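# Tuck the box lid's closing strip and side flaps

## Task

Complete the cardboard box closure: bend the strip along the lid's loose edge down over the front wall and push both of its side flaps inside the side walls so they keep the strip in place (a little spring-back is acceptable). The box must end up resting flat on the table on either its base or its lid (its two biggest faces), with all walls upright and locked. If either side flap is pushed into or through the upper edge of a side wall, the task fails. A partly closed box, or a strip that springs back more than a little, gets only partial credit.

## Robot and tools

Robot: two arms, left_arm and right_arm. left_arm carries a five-finger left hand and right_arm a five-finger right hand. Calibrated base positions in the scene frame: left_arm (-0.008, +0.356, +0.011) m, right_arm (+0.023, -0.294, +0.012) m, both nearly unrotated. Fixed obstacles: a floor post behind the arms and a camera stand between them, just behind the bases.

Frames. Scene frame: origin at table height, midway between the nominal bases, +z up, +x out over the table, +y toward left_arm (not image left). Each arm's poses, readings and offsets use that arm's own base frame and axes. Hand point: a point 0.05 m in front of the palm and 0.15 m out from the wrist face. Its +z runs along the straight fingers, +y points out of the palm, and +x goes across the palm away from the thumb on the right hand, toward the thumb on the left hand. Straight fingers reach 0.06-0.07 m past the point and sit 0.06 m behind it along -y. A wrist bracket on the little-finger side sticks out up to 0.10 m and can strike things.

The 28-number row (every value in [-1, 1], always all 28, even if one arm is idle): left_arm dx, dy, dz, rx, ry, rz; left hand little, ring, middle, index, thumb_bend, thumb_turn, force_limit, speed; then the same 14 for right_arm and its hand. Pose numbers are offsets, not poses: they are measured from the arm's Hand target (its last commanded pose) along its base axes, with the turn about that position. 1.0 equals 0.6 m of travel or 180 degrees; rx, ry, rz form a single rotation vector. Zeros in all six pose slots ask nothing new of that arm. Orientation is clipped each step to within 40 degrees of the measured one.

Hand numbers: fingers and thumb_bend go +1 open/straight to -1 curled; thumb_turn +1 beside the palm, -1 opposite the fingers. force_limit maps -1..+1 to about 0..10 N at the fingertip (0..15 N for the two thumb motors). speed rises from near zero at -1 to full at +0.48 and above; use -0.94 or lower for gentle grips. There is no 'no change' value: to keep a hand as it is, resend the last eight hand numbers actually executed for it (or, if none yet, its hand_measured six plus hand_force_limit and hand_speed). A motor only starts when its target changes by at least 0.002. To squeeze harder, raise force_limit and send a more-closed target than hand_measured; to loosen, send a more open one.

Tools.
execute_actions(actions, cameras): actions is a list of actions; each action is a table of 1 to 15 rows, one per 1/30 s step; a short table keeps its last row to step 15. Every row in an action counts from the Hand target at that action's start, so repeating an offset moves further. Images come back only for an empty actions list or when cameras requests them.
move(target, speed, blend, blocking, cameras): target is one 28-number row or up to 15 rows; every row's offsets count from the same starting Hand targets, not from the previous row. speed is the path top speed in m/s (0.002 to 4.3, default 0.25; turning limited to twice that in rad/s), one value or one per target. blend in m rounds corners; 0 stops at each. blocking=false returns after about 0.5 s while motion continues. All paths stop after 10 s. Paths do not avoid obstacles or the other arm; faster moves lag and overshoot more and hit harder.
wait(seconds): 0 to 3600, sends nothing new; returns early if a running move finishes.
stop(): brakes a running move (braking needs some distance).
zoom_image(camera, region): region [x0, y0, x1, y1] in pixels of the latest image, at most 504 by 504; cameras cam_high, cam_low, cam_left_wrist, cam_right_wrist (all 672x504).
show_instructions(): shows the reference images.
finished_scene(scene): ends the scene permanently.

Results give each hand point's end_effector_position (m) and end_effector_quat_wxyz in its base frame, the Hand target, joint positions, velocities (may read 'within noise') and torques, motor temperatures, and hand_measured, hand_stopped_by (moving, target, force, stalled, fault) and hand_load_n, all six-valued in the hand-number order. hand_load_n is positive when something pushes a finger open; a lost grip shows as load dropping near 0. A move adds a 'move:' line with its ending (done, off_target, moving, held, fault) and limits (paced = pose clipped, held = steps withheld). Arms often rest 1-3 cm (sometimes 5 cm) below or short of a commanded pose without touching anything; another execute_actions call, even with zero offsets, re-requests the target; otherwise send the missing distance.

Cautions. Avoid drops, releasing moving parts, slams, hard hits on fixed or heavy things and very hard pushes; never let anything leave the table. Keep fingers from overload. Keep the two hands apart: contact between arms, or gripping the other hand, can end the scene. A stopped arm keeps pressing until commanded back past its hand point. Holding loads, stretching out or pushing at unreachable poses heats motors; at 100 °C an arm goes limp for 30-60 s. Near the waist axis a small hand motion can swing the whole arm. Everything must be at rest when the scene is finished.

Each tool is called by a JSON object that holds its "api" and its "payload", one argument or row to a line.

Reference images:

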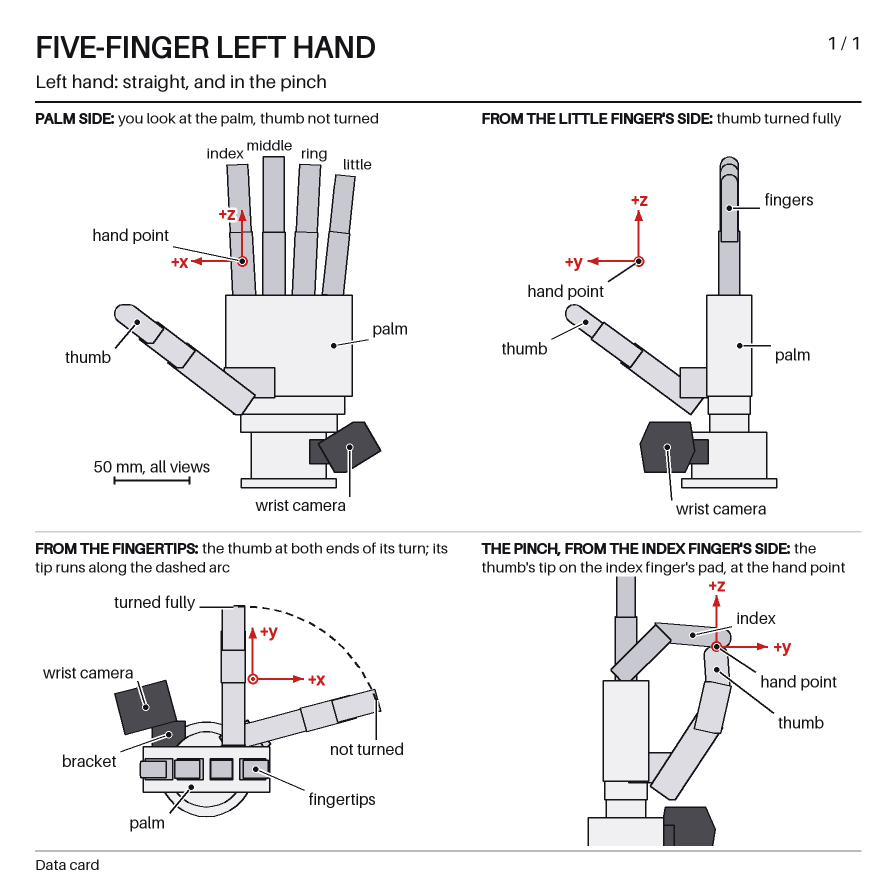

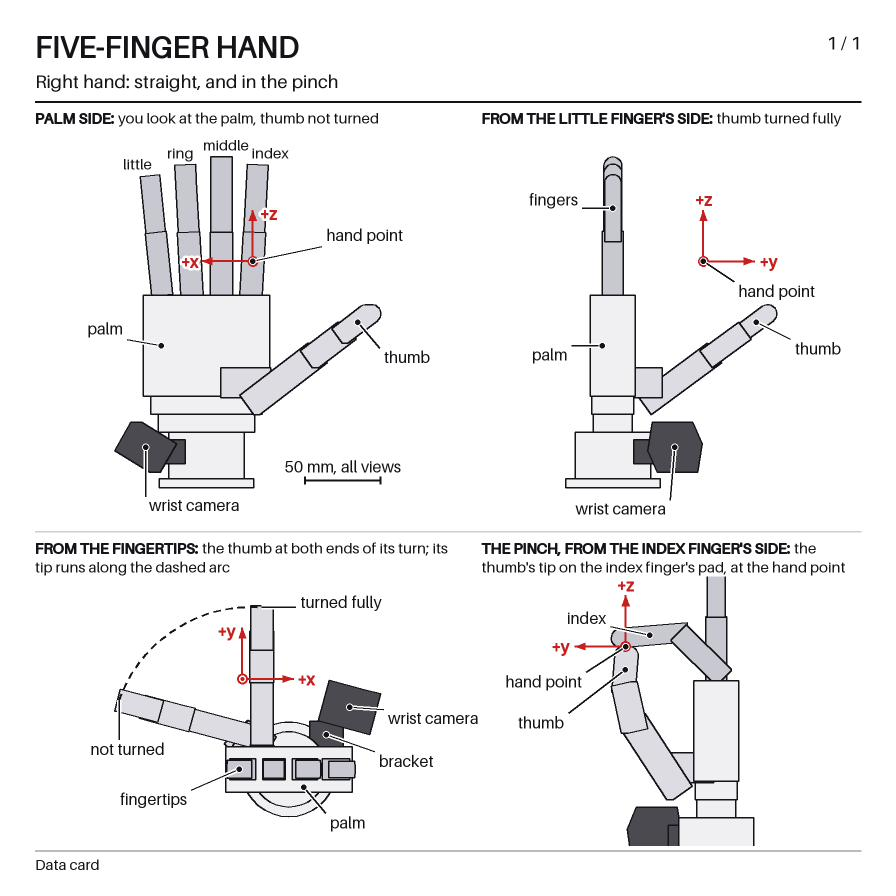

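## Session

{"api": "execute_actions", "payload": {
  "actions": []
}}

Scene clock: 0.00 s.
left_arm: end_effector_position=(+0.5139, -0.0358, +0.1475) hand_measured=(+1.000, +1.000, +1.000, +1.000, +1.000, +1.000) hand_load_n=(+0.0, +0.0, +0.0, +0.0, +0.0, +0.0) hand_stopped_by=(target, target, target, target, target, target) hand_force_limit=0.00 hand_speed=-0.80 end_effector_quat_wxyz=(+0.081, -0.539, +0.828, +0.135) | right_arm: end_effector_position=(+0.5325, +0.3717, +0.2579) hand_measured=(+1.000, +1.000, +1.000, +1.000, +1.000, +1.000) hand_load_n=(+0.0, +0.0, +0.0, +0.0, +0.0, +0.0) hand_stopped_by=(target, target, target, target, target, target) hand_force_limit=0.00 hand_speed=-0.80 end_effector_quat_wxyz=(+0.068, -0.256, +0.951, +0.156)
Joint positions: left_arm=[-0.157 1.928 1.782 -1.488 -0.311 0.251] | right_arm=[0.434 1.829 1.861 -1.408 -0.284 1.506]
Joint velocities: within noise
Joint torques (N m): no reading
Motor temperatures (°C): left_arm=[31 35 32 29 33 33] | right_arm=[33 36 33 33 33 32]
Heat: left arm: hottest shoulder 35 °C; right arm: hottest shoulder 36 °C.
Hand target: left_arm +0.5213, -0.0369, +0.1582; +0.093, -0.541, +0.827, +0.125 | right_arm +0.5368, +0.3736, +0.2640; +0.076, -0.257, +0.950, +0.157

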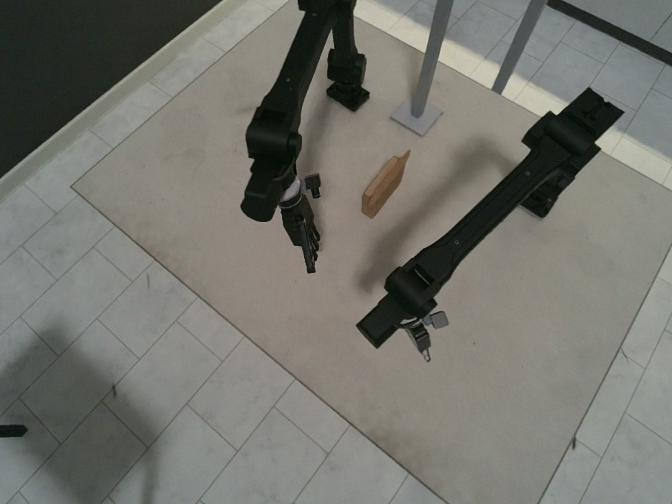

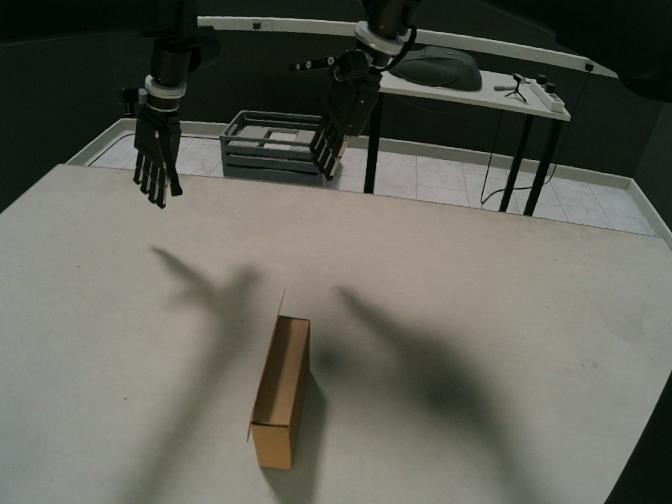

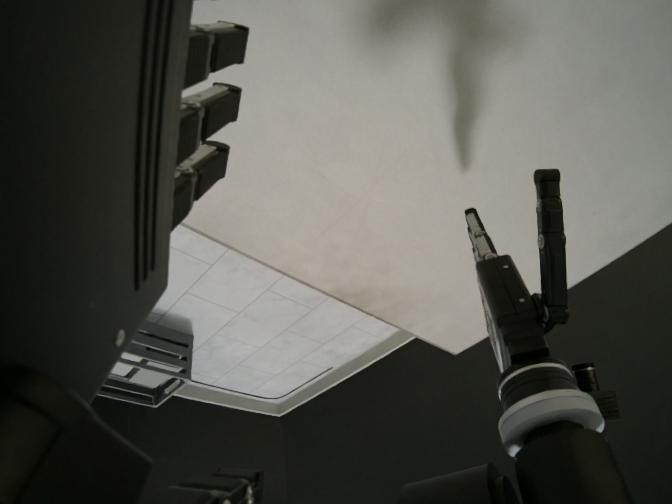

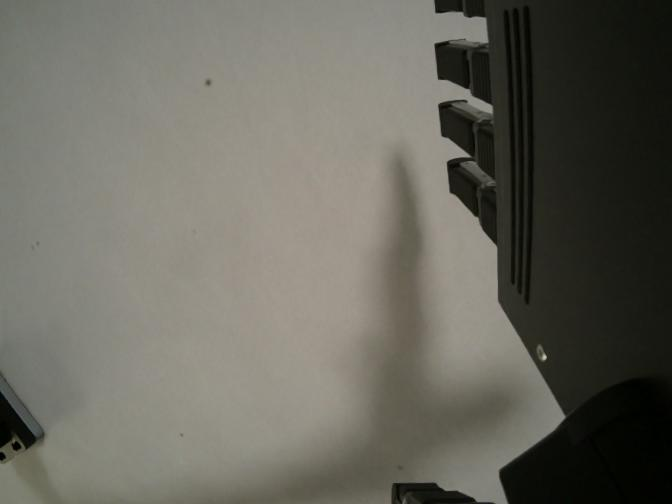

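{"api": "zoom_image", "payload": {
  "camera": "cam_high",
  "region": [320, 120, 460, 240]
}}

{"api": "zoom_image", "payload": {
  "camera": "cam_low",
  "region": [200, 270, 370, 490]
}}

Scaled by 3.600 from the camera's image (finer frame: 960x720).

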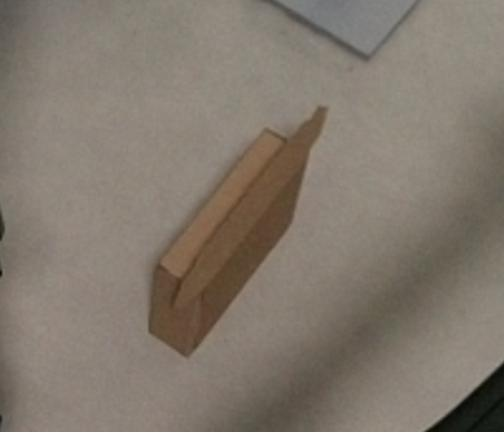

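Scaled by 2.291 from the camera's image (finer frame: 960x720).

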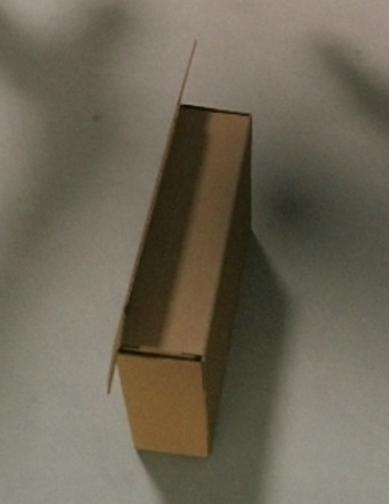

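{"api": "zoom_image", "payload": {
  "camera": "cam_low",
  "region": [240, 400, 310, 470]
}}

{"api": "zoom_image", "payload": {
  "camera": "cam_low",
  "region": [250, 280, 330, 360]
}}

{"api": "zoom_image", "payload": {
  "camera": "cam_high",
  "region": [350, 140, 420, 220]
}}

Scaled by 7.200 from the camera's image (finer frame: 960x720).

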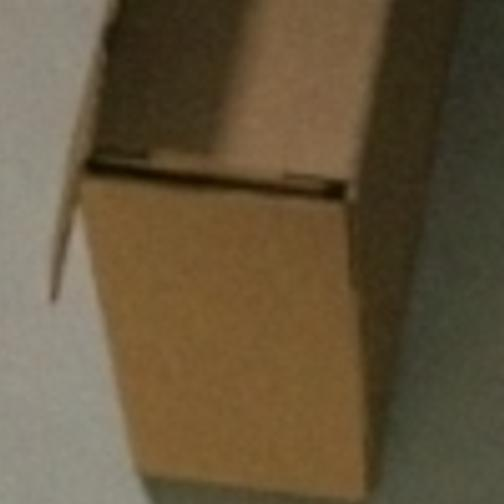

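Scaled by 6.300 from the camera's image (finer frame: 960x720).

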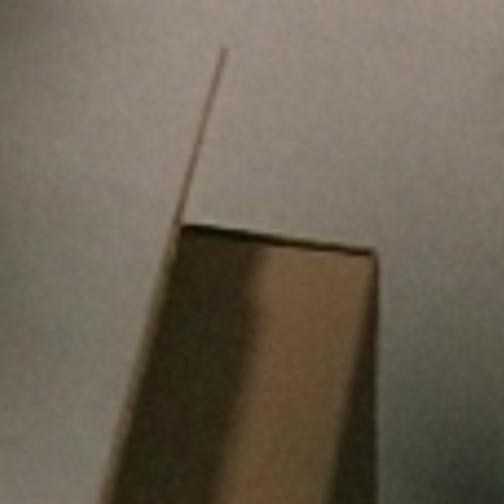

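Scaled by 6.300 from the camera's image (finer frame: 960x720).

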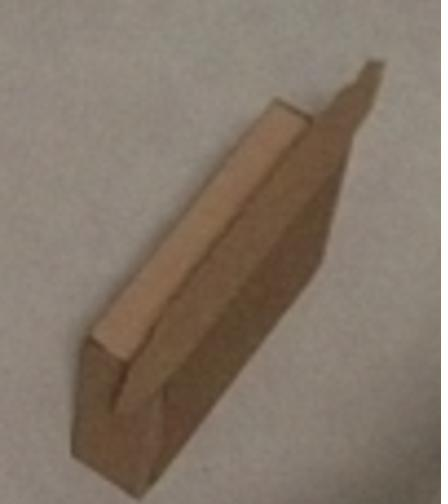

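{"api": "zoom_image", "payload": {
  "camera": "cam_low",
  "region": [80, 0, 460, 260]
}}

Scaled by 1.326 from the camera's image (finer frame: 960x720).

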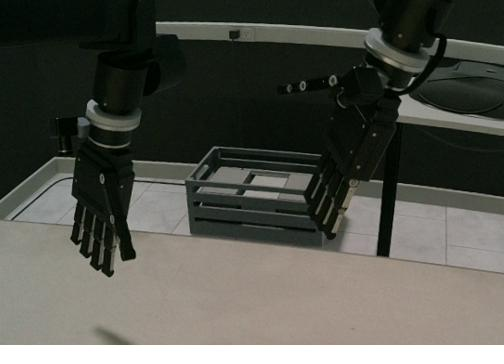

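{"api": "zoom_image", "payload": {
  "camera": "cam_low",
  "region": [290, 60, 410, 190]
}}

{"api": "zoom_image", "payload": {
  "camera": "cam_low",
  "region": [110, 90, 220, 220]
}}

Scaled by 3.877 from the camera's image (finer frame: 960x720).

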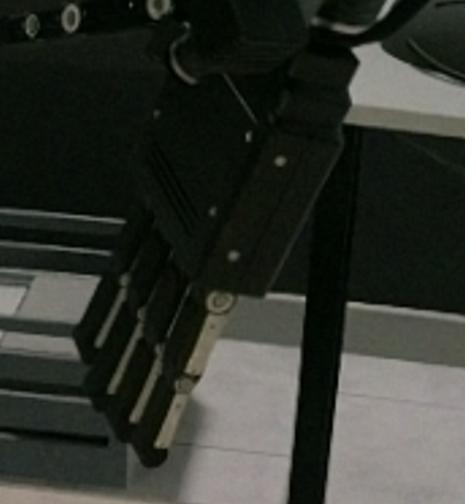

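Scaled by 3.877 from the camera's image (finer frame: 960x720).

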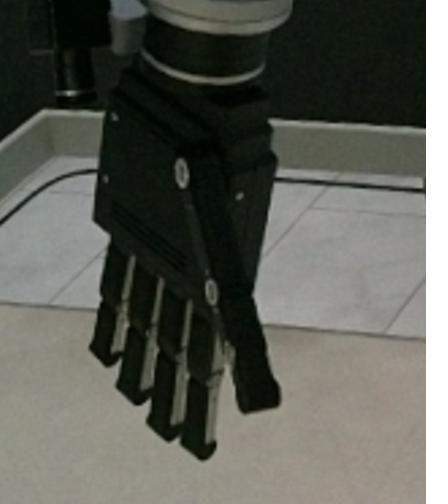

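{"api": "move", "payload": {
  "target": [-0.189,-0.365,0.25,0,0,0,1,1,1,1,1,1,0,-0.8,-0.183,-0.36,0.05,0,0,0,1,1,1,1,1,1,0,-0.8],
  "cameras": ["all"]
}}

Scene clock: 105.70 s.
left_arm: end_effector_position=(+0.3998, -0.2537, +0.2908) hand_measured=(+1.000, +1.000, +1.000, +1.000, +1.000, +1.000) hand_load_n=(-0.5, +0.0, +0.0, +0.0, +0.0, +0.0) hand_stopped_by=(target, target, target, target, target, target) hand_force_limit=0.00 hand_speed=-0.80 end_effector_quat_wxyz=(+0.131, -0.519, +0.844, +0.032) | right_arm: end_effector_position=(+0.4319, +0.1546, +0.2950) hand_measured=(+1.000, +1.000, +1.000, +1.000, +1.000, +1.000) hand_load_n=(+0.0, +0.0, +0.0, +0.0, +0.0, +0.0) hand_stopped_by=(target, target, target, target, target, target) hand_force_limit=0.00 hand_speed=-0.80 end_effector_quat_wxyz=(+0.083, -0.249, +0.952, +0.155)
Joint positions: left_arm=[-0.595 1.704 1.883 -1.698 -0.265 -0.119] | right_arm=[0.062 1.417 1.451 -1.498 -0.337 1.14]
Joint torques (N m): left_arm=[1.61 -15.91 10.44 -0.08 -0.17 -0.37] | right_arm=[0.79 -9.76 7.09 0.29 -0.5 -0.06]
Motor temperatures (°C): left_arm=[31 40 38 29 33 33] | right_arm=[33 41 41 33 33 32]
Heat: left arm: hottest shoulder 40 °C; right arm: hottest shoulder 41 °C.
Hand target: left_arm +0.4078, -0.2559, +0.3082; +0.093, -0.541, +0.827, +0.125 | right_arm +0.4271, +0.1576, +0.2939; +0.076, -0.257, +0.950, +0.157
Off the commanded pose: left_arm 0.019 m, 12 deg | right_arm 0.006 m, 1 deg.
joint sent to its limit (left arm) — joint 4 (wrist pitch), lower limit. The joint targets are off in orientation, not in position.
move: off_target (left_arm)

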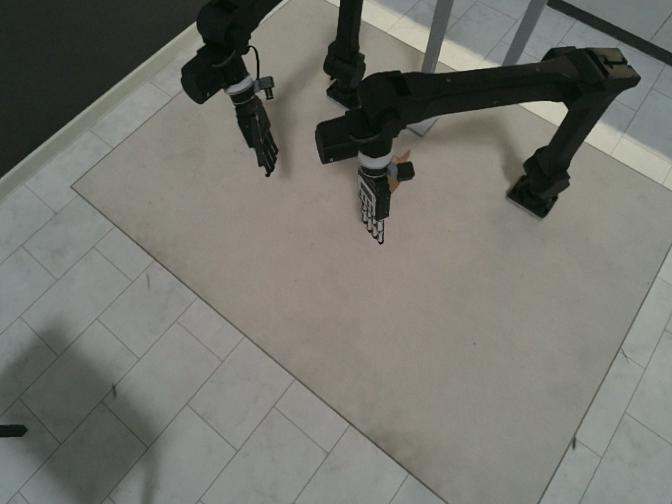

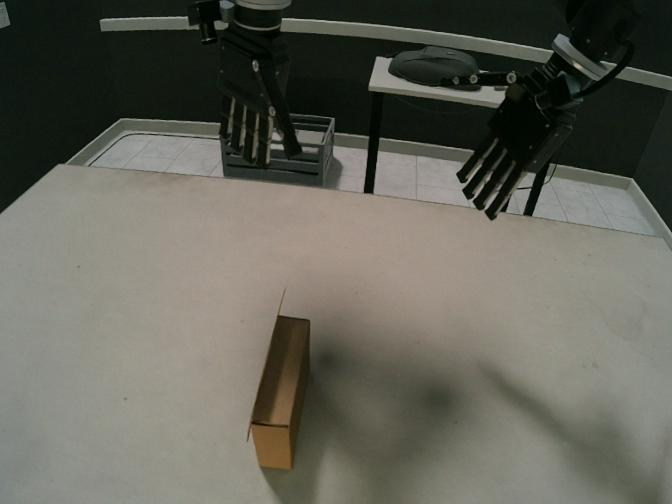

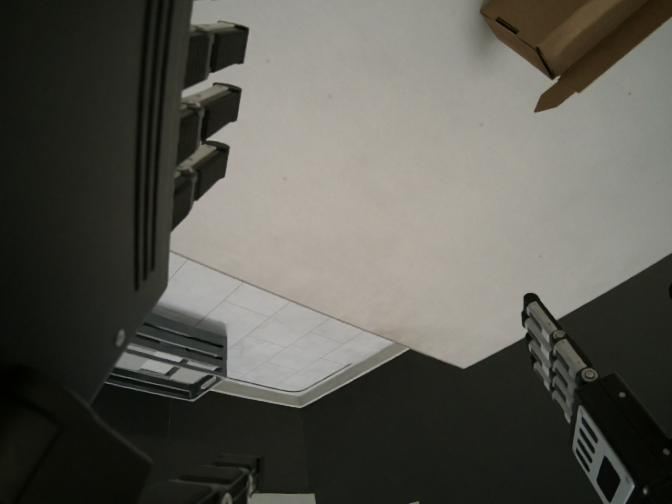

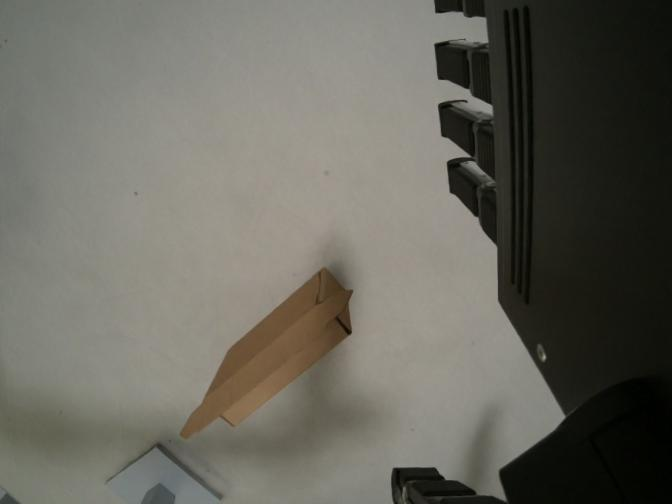

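{"api": "zoom_image", "payload": {
  "camera": "cam_right_wrist",
  "region": [160, 240, 380, 460]
}}

{"api": "zoom_image", "payload": {
  "camera": "cam_left_wrist",
  "region": [460, 0, 672, 140]
}}

Scaled by 2.291 from the camera's image (finer frame: 960x720).

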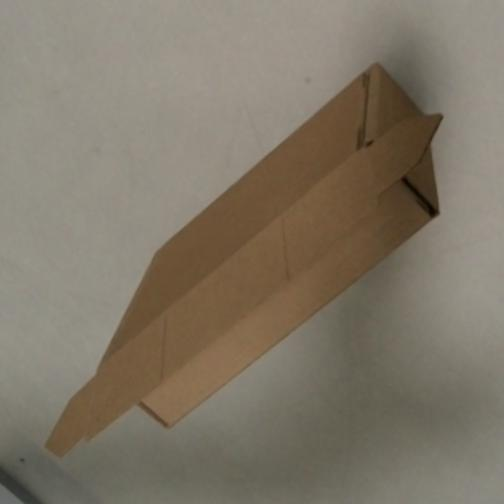

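Scaled by 2.377 from the camera's image (finer frame: 960x720).

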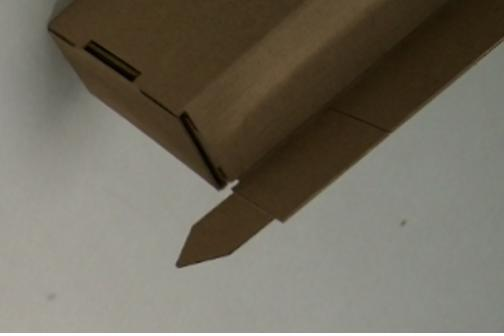

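{"api": "zoom_image", "payload": {
  "camera": "cam_left_wrist",
  "region": [0, 0, 504, 504]
}}

{"api": "zoom_image", "payload": {
  "camera": "cam_right_wrist",
  "region": [168, 0, 672, 504]
}}

Scaled by 1.000.

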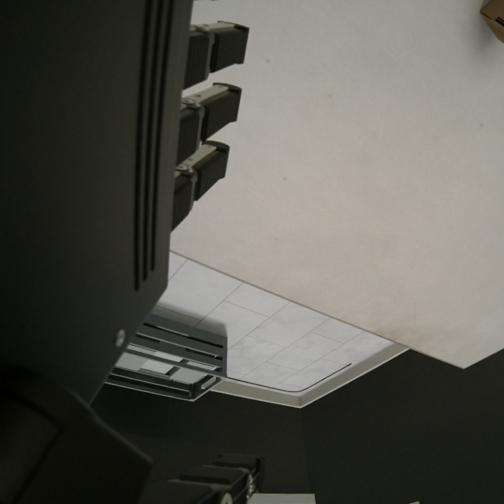

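Scaled by 1.000.

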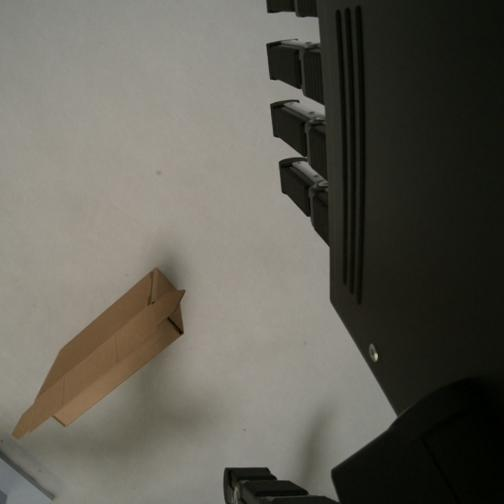

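{"api": "zoom_image", "payload": {
  "camera": "cam_left_wrist",
  "region": [472, 270, 672, 504]
}}

{"api": "zoom_image", "payload": {
  "camera": "cam_high",
  "region": [160, 0, 460, 260]
}}

{"api": "zoom_image", "payload": {
  "camera": "cam_low",
  "region": [200, 0, 660, 240]
}}

Scaled by 2.154 from the camera's image (finer frame: 960x720).

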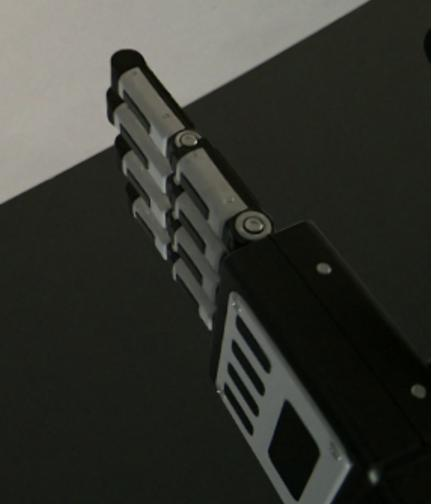

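Scaled by 1.680 from the camera's image (finer frame: 960x720).

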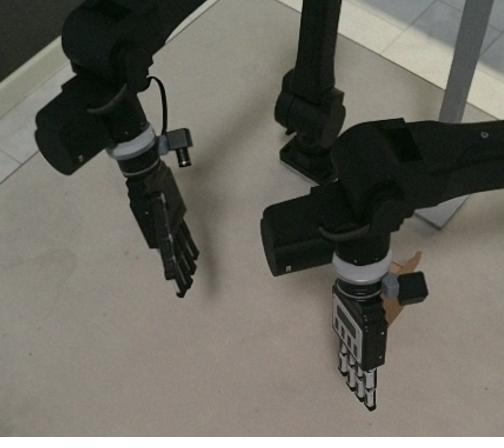

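Scaled by 1.096 from the camera's image (finer frame: 960x720).

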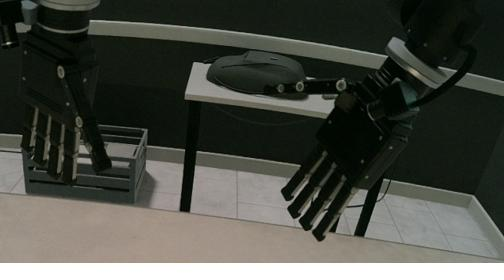

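{"api": "move", "payload": {
  "target": [-0.398,0.06,-0.115,-0.015,0.1405,-0.884,1,1,1,1,1,1,0,-0.8,0,0,0,0,0,0,1,1,1,1,1,1,0,-0.8],
  "cameras": ["all"]
}}

Scene clock: 511.90 s.
left_arm: end_effector_position=(+0.1734, -0.2214, +0.2397) hand_measured=(+1.000, +1.000, +1.000, +1.000, +1.000, +1.000) hand_load_n=(+0.0, +0.0, +0.0, +0.0, +0.0, +0.0) hand_stopped_by=(target, target, target, target, target, target) hand_force_limit=0.00 hand_speed=-0.80 end_effector_quat_wxyz=(+0.004, +0.726, +0.688, +0.001) | right_arm: end_effector_position=(+0.4318, +0.1546, +0.2950) hand_measured=(+1.000, +1.000, +1.000, +1.000, +1.000, +1.000) hand_load_n=(+0.0, +0.0, +0.0, +0.0, +0.0, +0.0) hand_stopped_by=(target, target, target, target, target, target) hand_force_limit=0.00 hand_speed=-0.80 end_effector_quat_wxyz=(+0.083, -0.249, +0.952, +0.155)
Joint positions: left_arm=[-1.15 1.042 1.083 -1.605 -0.004 2.045] | right_arm=[0.062 1.417 1.451 -1.498 -0.337 1.139]
Joint torques (N m): left_arm=[0.09 -5.54 6.84 -0.1 0.07 -0.05] | right_arm=[0.79 -9.76 7.09 0.28 -0.49 -0.05]
Motor temperatures (°C): left_arm=[31 41 46 29 32 33] | right_arm=[33 38 40 32 33 32]
Heat: left arm: hottest elbow 46 °C; right arm: hottest elbow 40 °C.
Hand target: left_arm +0.1690, -0.2200, +0.2393; +0.000, +0.734, +0.679, +0.000 | right_arm +0.4271, +0.1576, +0.2939; +0.076, -0.257, +0.950, +0.157
Off the commanded pose: left_arm 0.005 m, 2 deg | right_arm 0.006 m, 1 deg.
move: done

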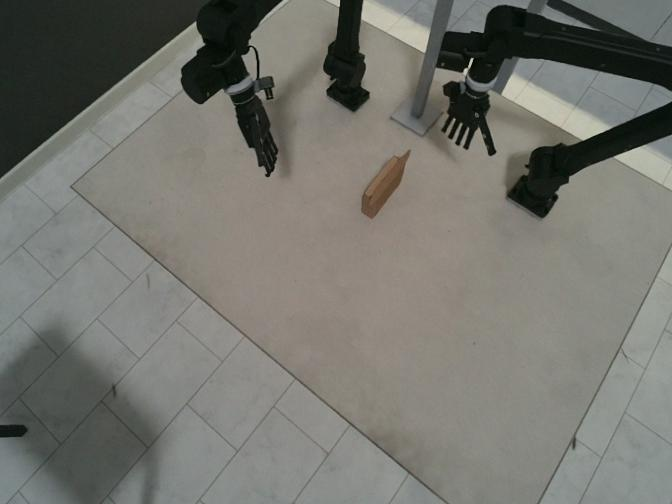

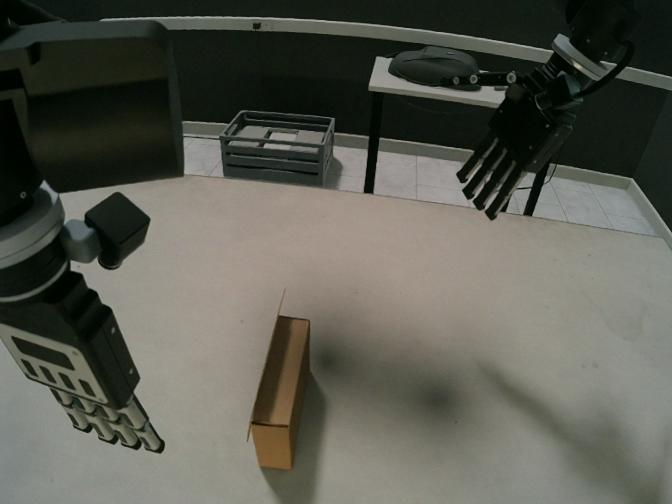

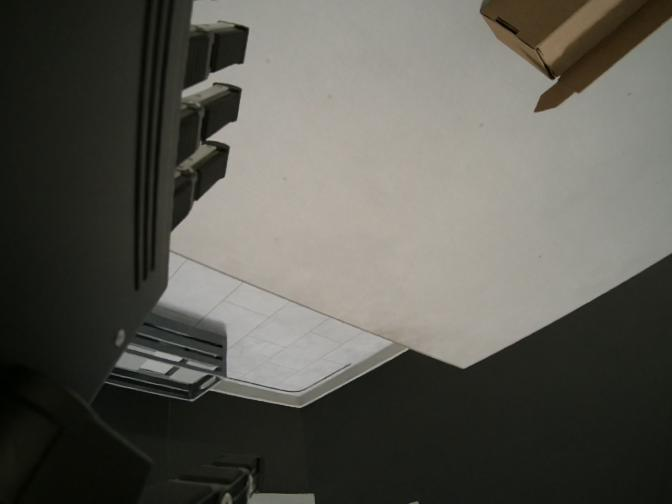

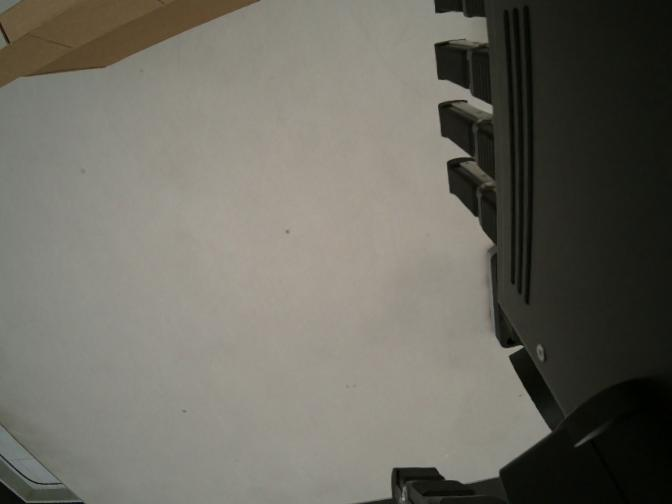

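{"api": "move", "payload": {
  "target": [0,0,0,0,0,0,1,1,1,1,1,1,0,-0.8,-0.17,0.468,-0.093,-0.111,-0.0354,0.3125,1,1,1,1,1,1,0,-0.8],
  "cameras": ["all"]
}}

Scene clock: 536.40 s.
left_arm: end_effector_position=(+0.1734, -0.2214, +0.2397) hand_measured=(+1.000, +1.000, +1.000, +1.000, +1.000, +1.000) hand_load_n=(+0.0, +0.0, +0.0, +0.0, -0.5, +0.0) hand_stopped_by=(target, target, target, target, target, target) hand_force_limit=0.00 hand_speed=-0.80 end_effector_quat_wxyz=(+0.004, +0.726, +0.688, +0.001) | right_arm: end_effector_position=(+0.3176, +0.4363, +0.2294) hand_measured=(+1.000, +1.000, +1.000, +1.000, +1.000, +1.000) hand_load_n=(+0.0, +0.0, +0.0, +0.0, -0.5, +0.0) hand_stopped_by=(target, target, target, target, target, target) hand_force_limit=0.00 hand_speed=-0.80 end_effector_quat_wxyz=(+0.008, +0.687, -0.727, -0.001)
Joint positions: left_arm=[-1.15 1.042 1.083 -1.605 -0.004 2.045] | right_arm=[0.819 1.797 1.83 -1.619 -0.003 0.876]
Joint torques (N m): left_arm=[0.09 -5.6 6.86 -0.1 0.08 -0.04] | right_arm=[-0.09 -14.33 9.62 0.05 0 -0.05]
Heat: left arm: hottest elbow 46 °C; right arm: hottest elbow 41 °C.
Hand target: left_arm +0.1690, -0.2200, +0.2393; +0.000, +0.734, +0.679, +0.000 | right_arm +0.3251, +0.4384, +0.2381; +0.000, +0.689, -0.725, +0.000
Off the commanded pose: left_arm 0.005 m, 2 deg | right_arm 0.012 m, 1 deg.
move: off_target (right_arm)

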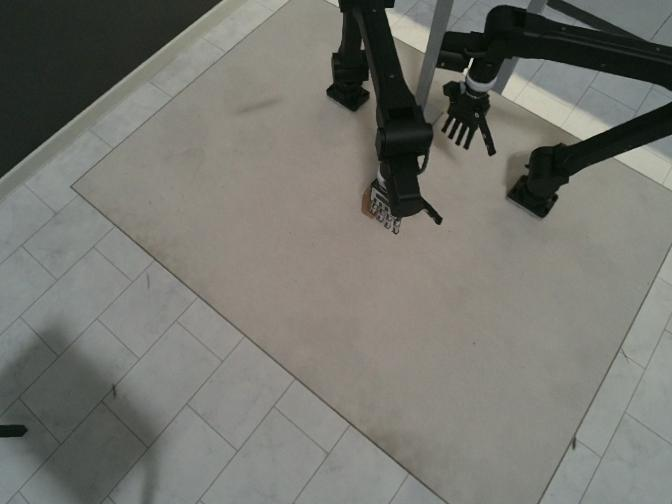

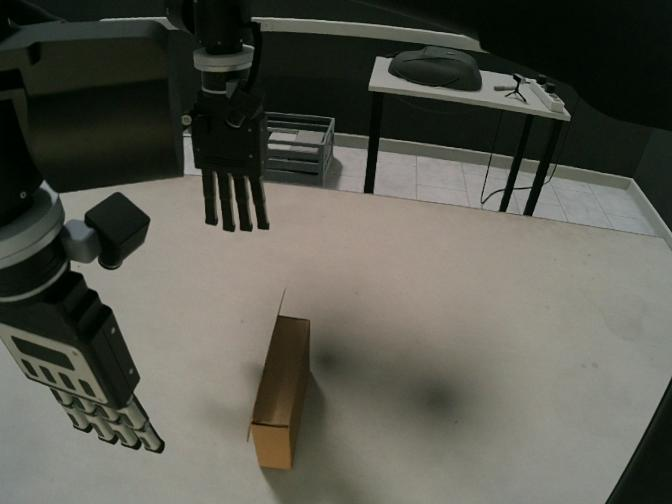

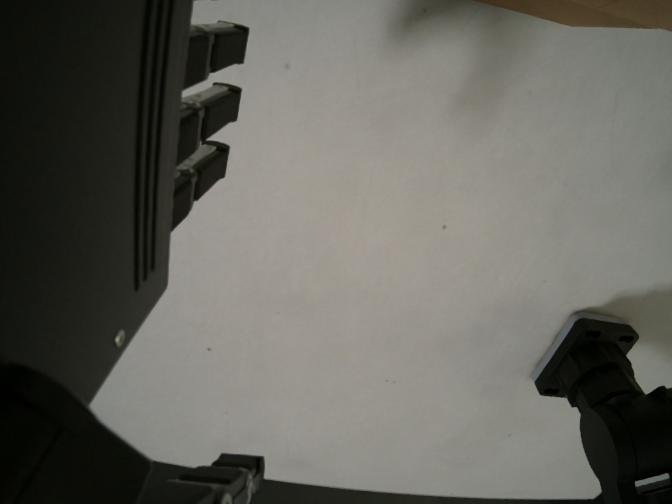

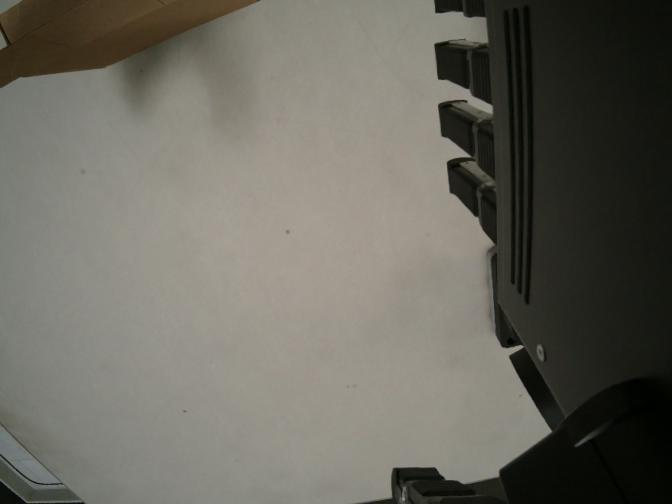

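{"api": "move", "payload": {
  "target": [0,-0.175,0,0,0,0,1,1,1,1,1,1,0,-0.8,-0.045,-0.193,0,0,0,0,1,1,1,1,1,1,0,-0.8],
  "cameras": ["all"]
}}

Scene clock: 546.13 s.
left_arm: end_effector_position=(+0.1674, -0.3081, +0.2181) hand_measured=(+1.000, +1.000, +1.000, +1.000, +1.000, +1.000) hand_load_n=(+0.0, +0.0, +0.0, +0.0, +0.0, +0.0) hand_stopped_by=(target, target, target, target, target, target) hand_force_limit=0.00 hand_speed=-0.80 end_effector_quat_wxyz=(-0.028, +0.736, +0.676, +0.014) | right_arm: end_effector_position=(+0.2973, +0.3184, +0.2430) hand_measured=(+1.000, +1.000, +1.000, +1.000, +1.000, +1.000) hand_load_n=(+0.0, +0.0, +0.0, +0.0, +0.0, +0.5) hand_stopped_by=(target, target, target, target, target, target) hand_force_limit=0.00 hand_speed=-0.80 end_effector_quat_wxyz=(+0.001, +0.682, -0.731, +0.000)
Joint positions: left_arm=[-1.265 1.299 1.225 -1.56 0 1.962] | right_arm=[0.675 1.527 1.525 -1.571 0.001 0.745]
Joint torques (N m): left_arm=[0.09 -9.35 10.77 0.28 -0.05 -0.39] | right_arm=[0.97 -10.46 6.97 1.11 -0.12 -0.07]
Heat: left arm: hottest elbow 45 °C; right arm: hottest elbow 42 °C.
Hand target: left_arm +0.1690, -0.3249, +0.2392; +0.000, +0.734, +0.679, +0.000 | right_arm +0.2981, +0.3227, +0.2382; +0.000, +0.689, -0.725, +0.000
Off the commanded pose: left_arm 0.027 m, 4 deg | right_arm 0.007 m, 1 deg.
move: off_target (left_arm)

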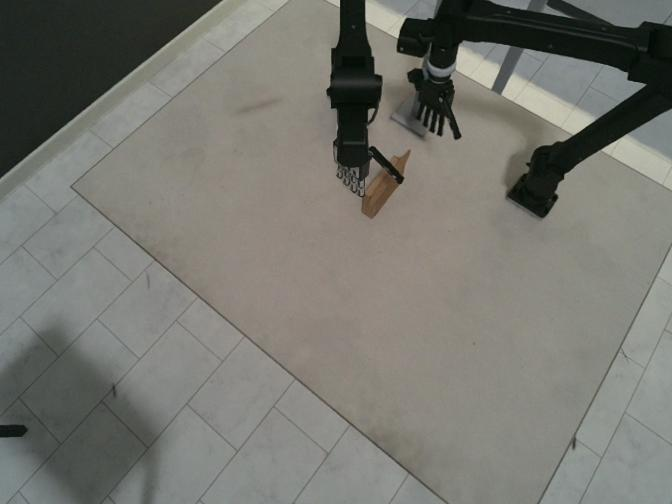

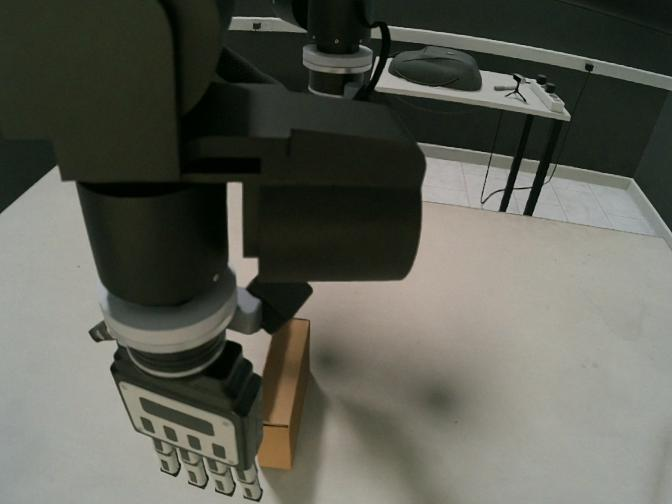

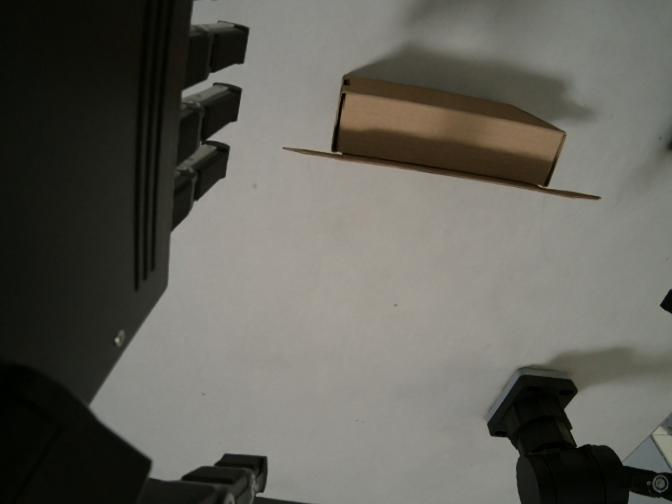

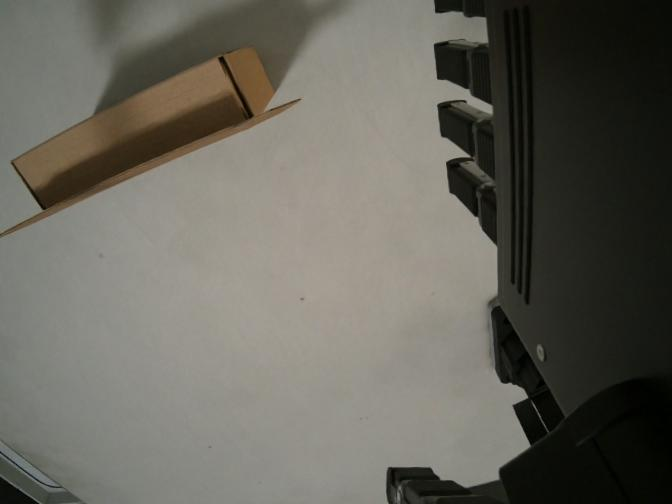

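{"api": "zoom_image", "payload": {
  "camera": "cam_left_wrist",
  "region": [270, 50, 620, 220]
}}

{"api": "zoom_image", "payload": {
  "camera": "cam_right_wrist",
  "region": [0, 30, 320, 250]
}}

Scaled by 1.440 from the camera's image (finer frame: 960x720).

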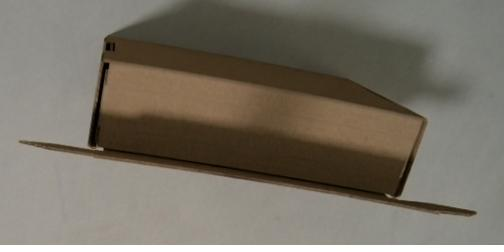

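Scaled by 1.575 from the camera's image (finer frame: 960x720).

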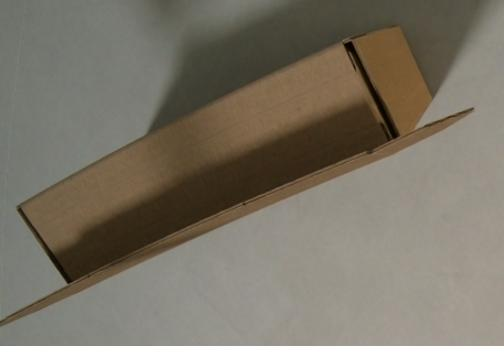

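{"api": "move", "payload": {
  "target": [
    [0,0,0,0,0,0,1,1,1,1,1,1,0,-0.8,-0.051,0.182,0,0,0,0.0417,1,1,1,1,1,1,0,-0.8],
    [0,0,0,0,0,0,1,1,1,1,1,1,0,-0.8,-0.051,0.182,-0.142,0,0,0.0417,1,1,1,1,1,1,0,-0.8]
  ],
  "cameras": ["cam_low","cam_left_wrist","cam_right_wrist"]
}}

Scene clock: 608.73 s.
left_arm: end_effector_position=(+0.1674, -0.3080, +0.2181) hand_measured=(+1.000, +1.000, +1.000, +1.000, +1.000, +1.000) hand_load_n=(+0.0, +0.0, +0.0, +0.0, +0.0, +0.0) hand_stopped_by=(target, target, target, target, target, target) hand_force_limit=0.00 hand_speed=-0.80 end_effector_quat_wxyz=(-0.028, +0.736, +0.676, +0.014) | right_arm: end_effector_position=(+0.2608, +0.4283, +0.1520) hand_measured=(+1.000, +1.000, +1.000, +1.000, +1.000, +1.000) hand_load_n=(+0.0, -0.5, +0.0, +0.0, +0.0, +0.0) hand_stopped_by=(target, target, target, target, target, target) hand_force_limit=0.00 hand_speed=-0.80 end_effector_quat_wxyz=(+0.009, +0.741, -0.671, +0.001)
Joint positions: left_arm=[-1.265 1.299 1.225 -1.56 0 1.961] | right_arm=[0.896 1.726 1.53 -1.392 0 0.796]
Joint torques (N m): left_arm=[0.09 -9.35 10.78 0.28 -0.05 -0.38] | right_arm=[-0.09 -13.68 7.3 1.07 -0.12 0.17]
Heat: left arm: hottest elbow 50 °C; right arm: hottest elbow 41 °C.
Hand target: left_arm +0.1690, -0.3249, +0.2392; +0.000, +0.734, +0.679, +0.000 | right_arm +0.2675, +0.4318, +0.1529; +0.000, +0.735, -0.678, +0.000
Off the commanded pose: left_arm 0.027 m, 4 deg | right_arm 0.008 m, 1 deg.
move: done

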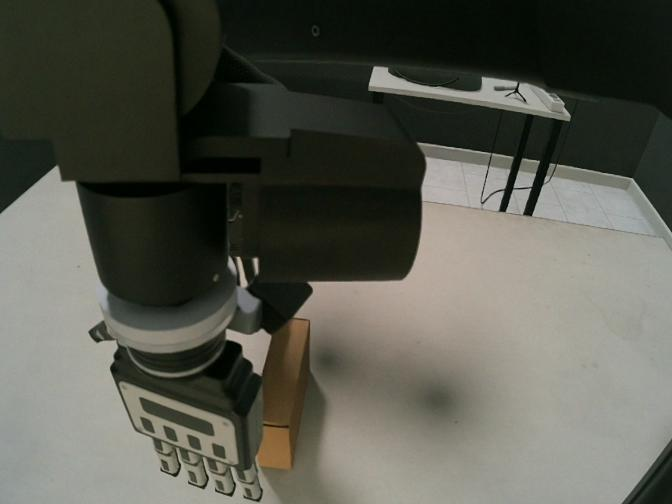

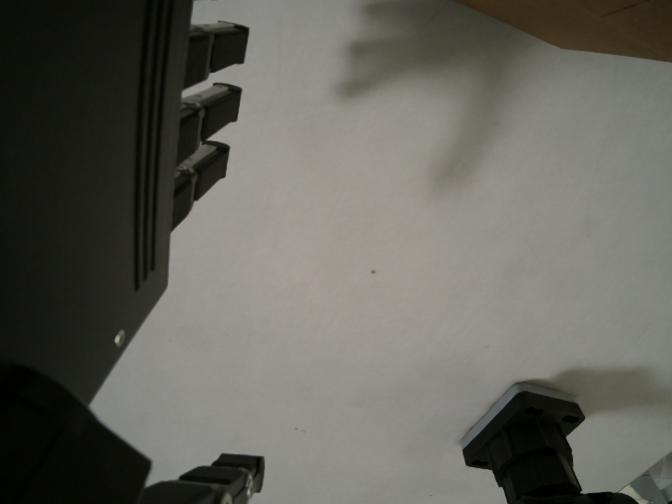

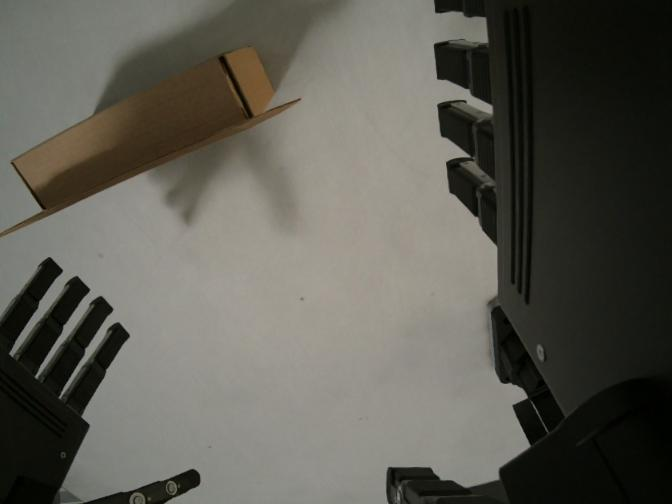

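{"api": "move", "payload": {
  "target": [0,0,0,0,0,0,1,1,1,1,1,1,0,-0.8,0.004,-0.142,0,0,0,0,1,1,1,1,1,1,0,-0.8],
  "speed": 0.08,
  "cameras": ["cam_high","cam_left_wrist","cam_right_wrist"]
}}

Scene clock: 619.07 s.
left_arm: end_effector_position=(+0.1674, -0.3080, +0.2181) hand_measured=(+1.000, +1.000, +1.000, +1.000, +1.000, +1.000) hand_load_n=(+0.0, +0.0, +0.0, +0.0, +0.0, +0.0) hand_stopped_by=(target, target, target, target, target, target) hand_force_limit=0.00 hand_speed=-0.80 end_effector_quat_wxyz=(-0.028, +0.736, +0.676, +0.014) | right_arm: end_effector_position=(+0.2662, +0.3460, +0.1509) hand_measured=(+1.000, +1.000, +1.000, +1.000, +1.000, +1.000) hand_load_n=(+0.0, +0.0, +0.0, +0.0, -0.5, +0.0) hand_stopped_by=(target, target, target, target, target, target) hand_force_limit=0.00 hand_speed=-0.80 end_effector_quat_wxyz=(+0.010, +0.732, -0.681, +0.000)
Joint positions: left_arm=[-1.265 1.299 1.225 -1.56 0 1.961] | right_arm=[0.773 1.579 1.34 -1.353 0 0.701]
Joint torques (N m): left_arm=[0.09 -9.29 10.77 0.27 -0.05 -0.38] | right_arm=[0.09 -12.1 6.74 1.13 -0.1 -0.06]
Heat: left arm: hottest elbow 50 °C; right arm: hottest elbow 41 °C.
Hand target: left_arm +0.1690, -0.3249, +0.2392; +0.000, +0.734, +0.679, +0.000 | right_arm +0.2699, +0.3466, +0.1529; +0.000, +0.735, -0.678, +0.000
Off the commanded pose: left_arm 0.027 m, 4 deg | right_arm 0.004 m, 1 deg.
move: done

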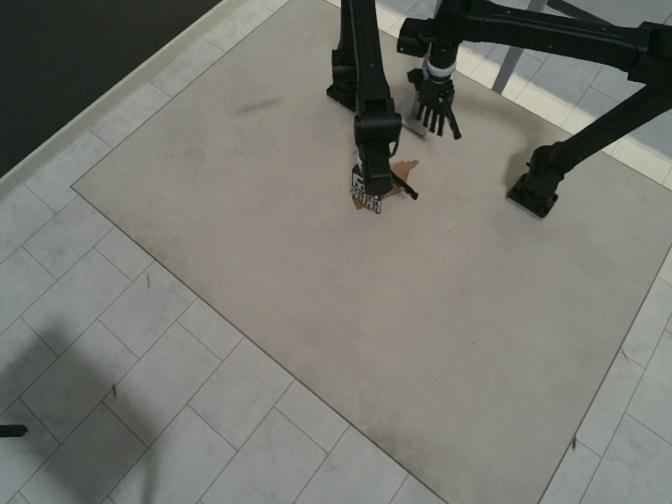

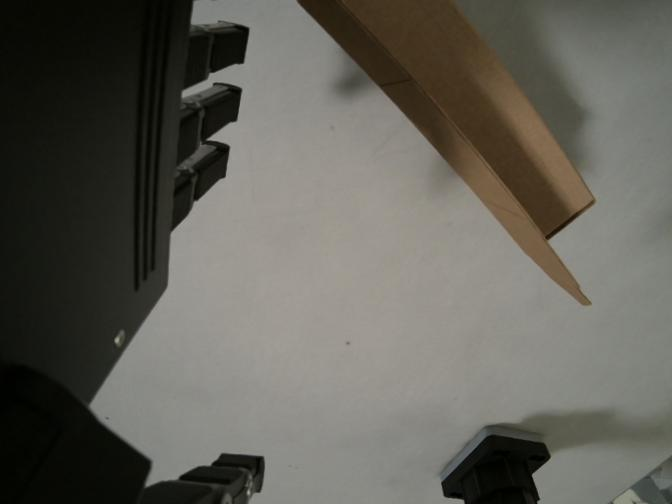

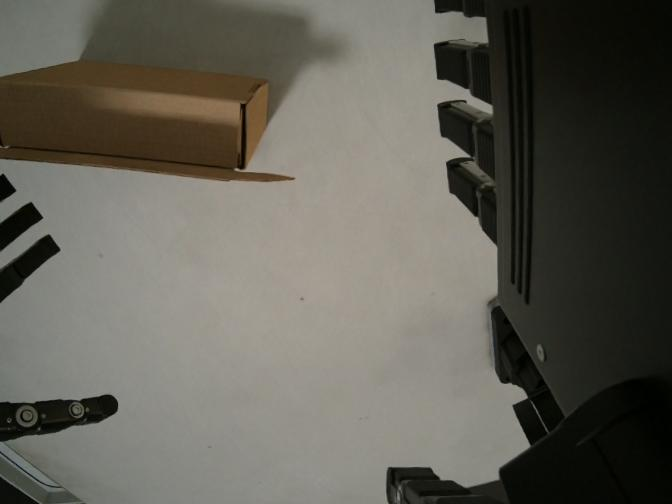

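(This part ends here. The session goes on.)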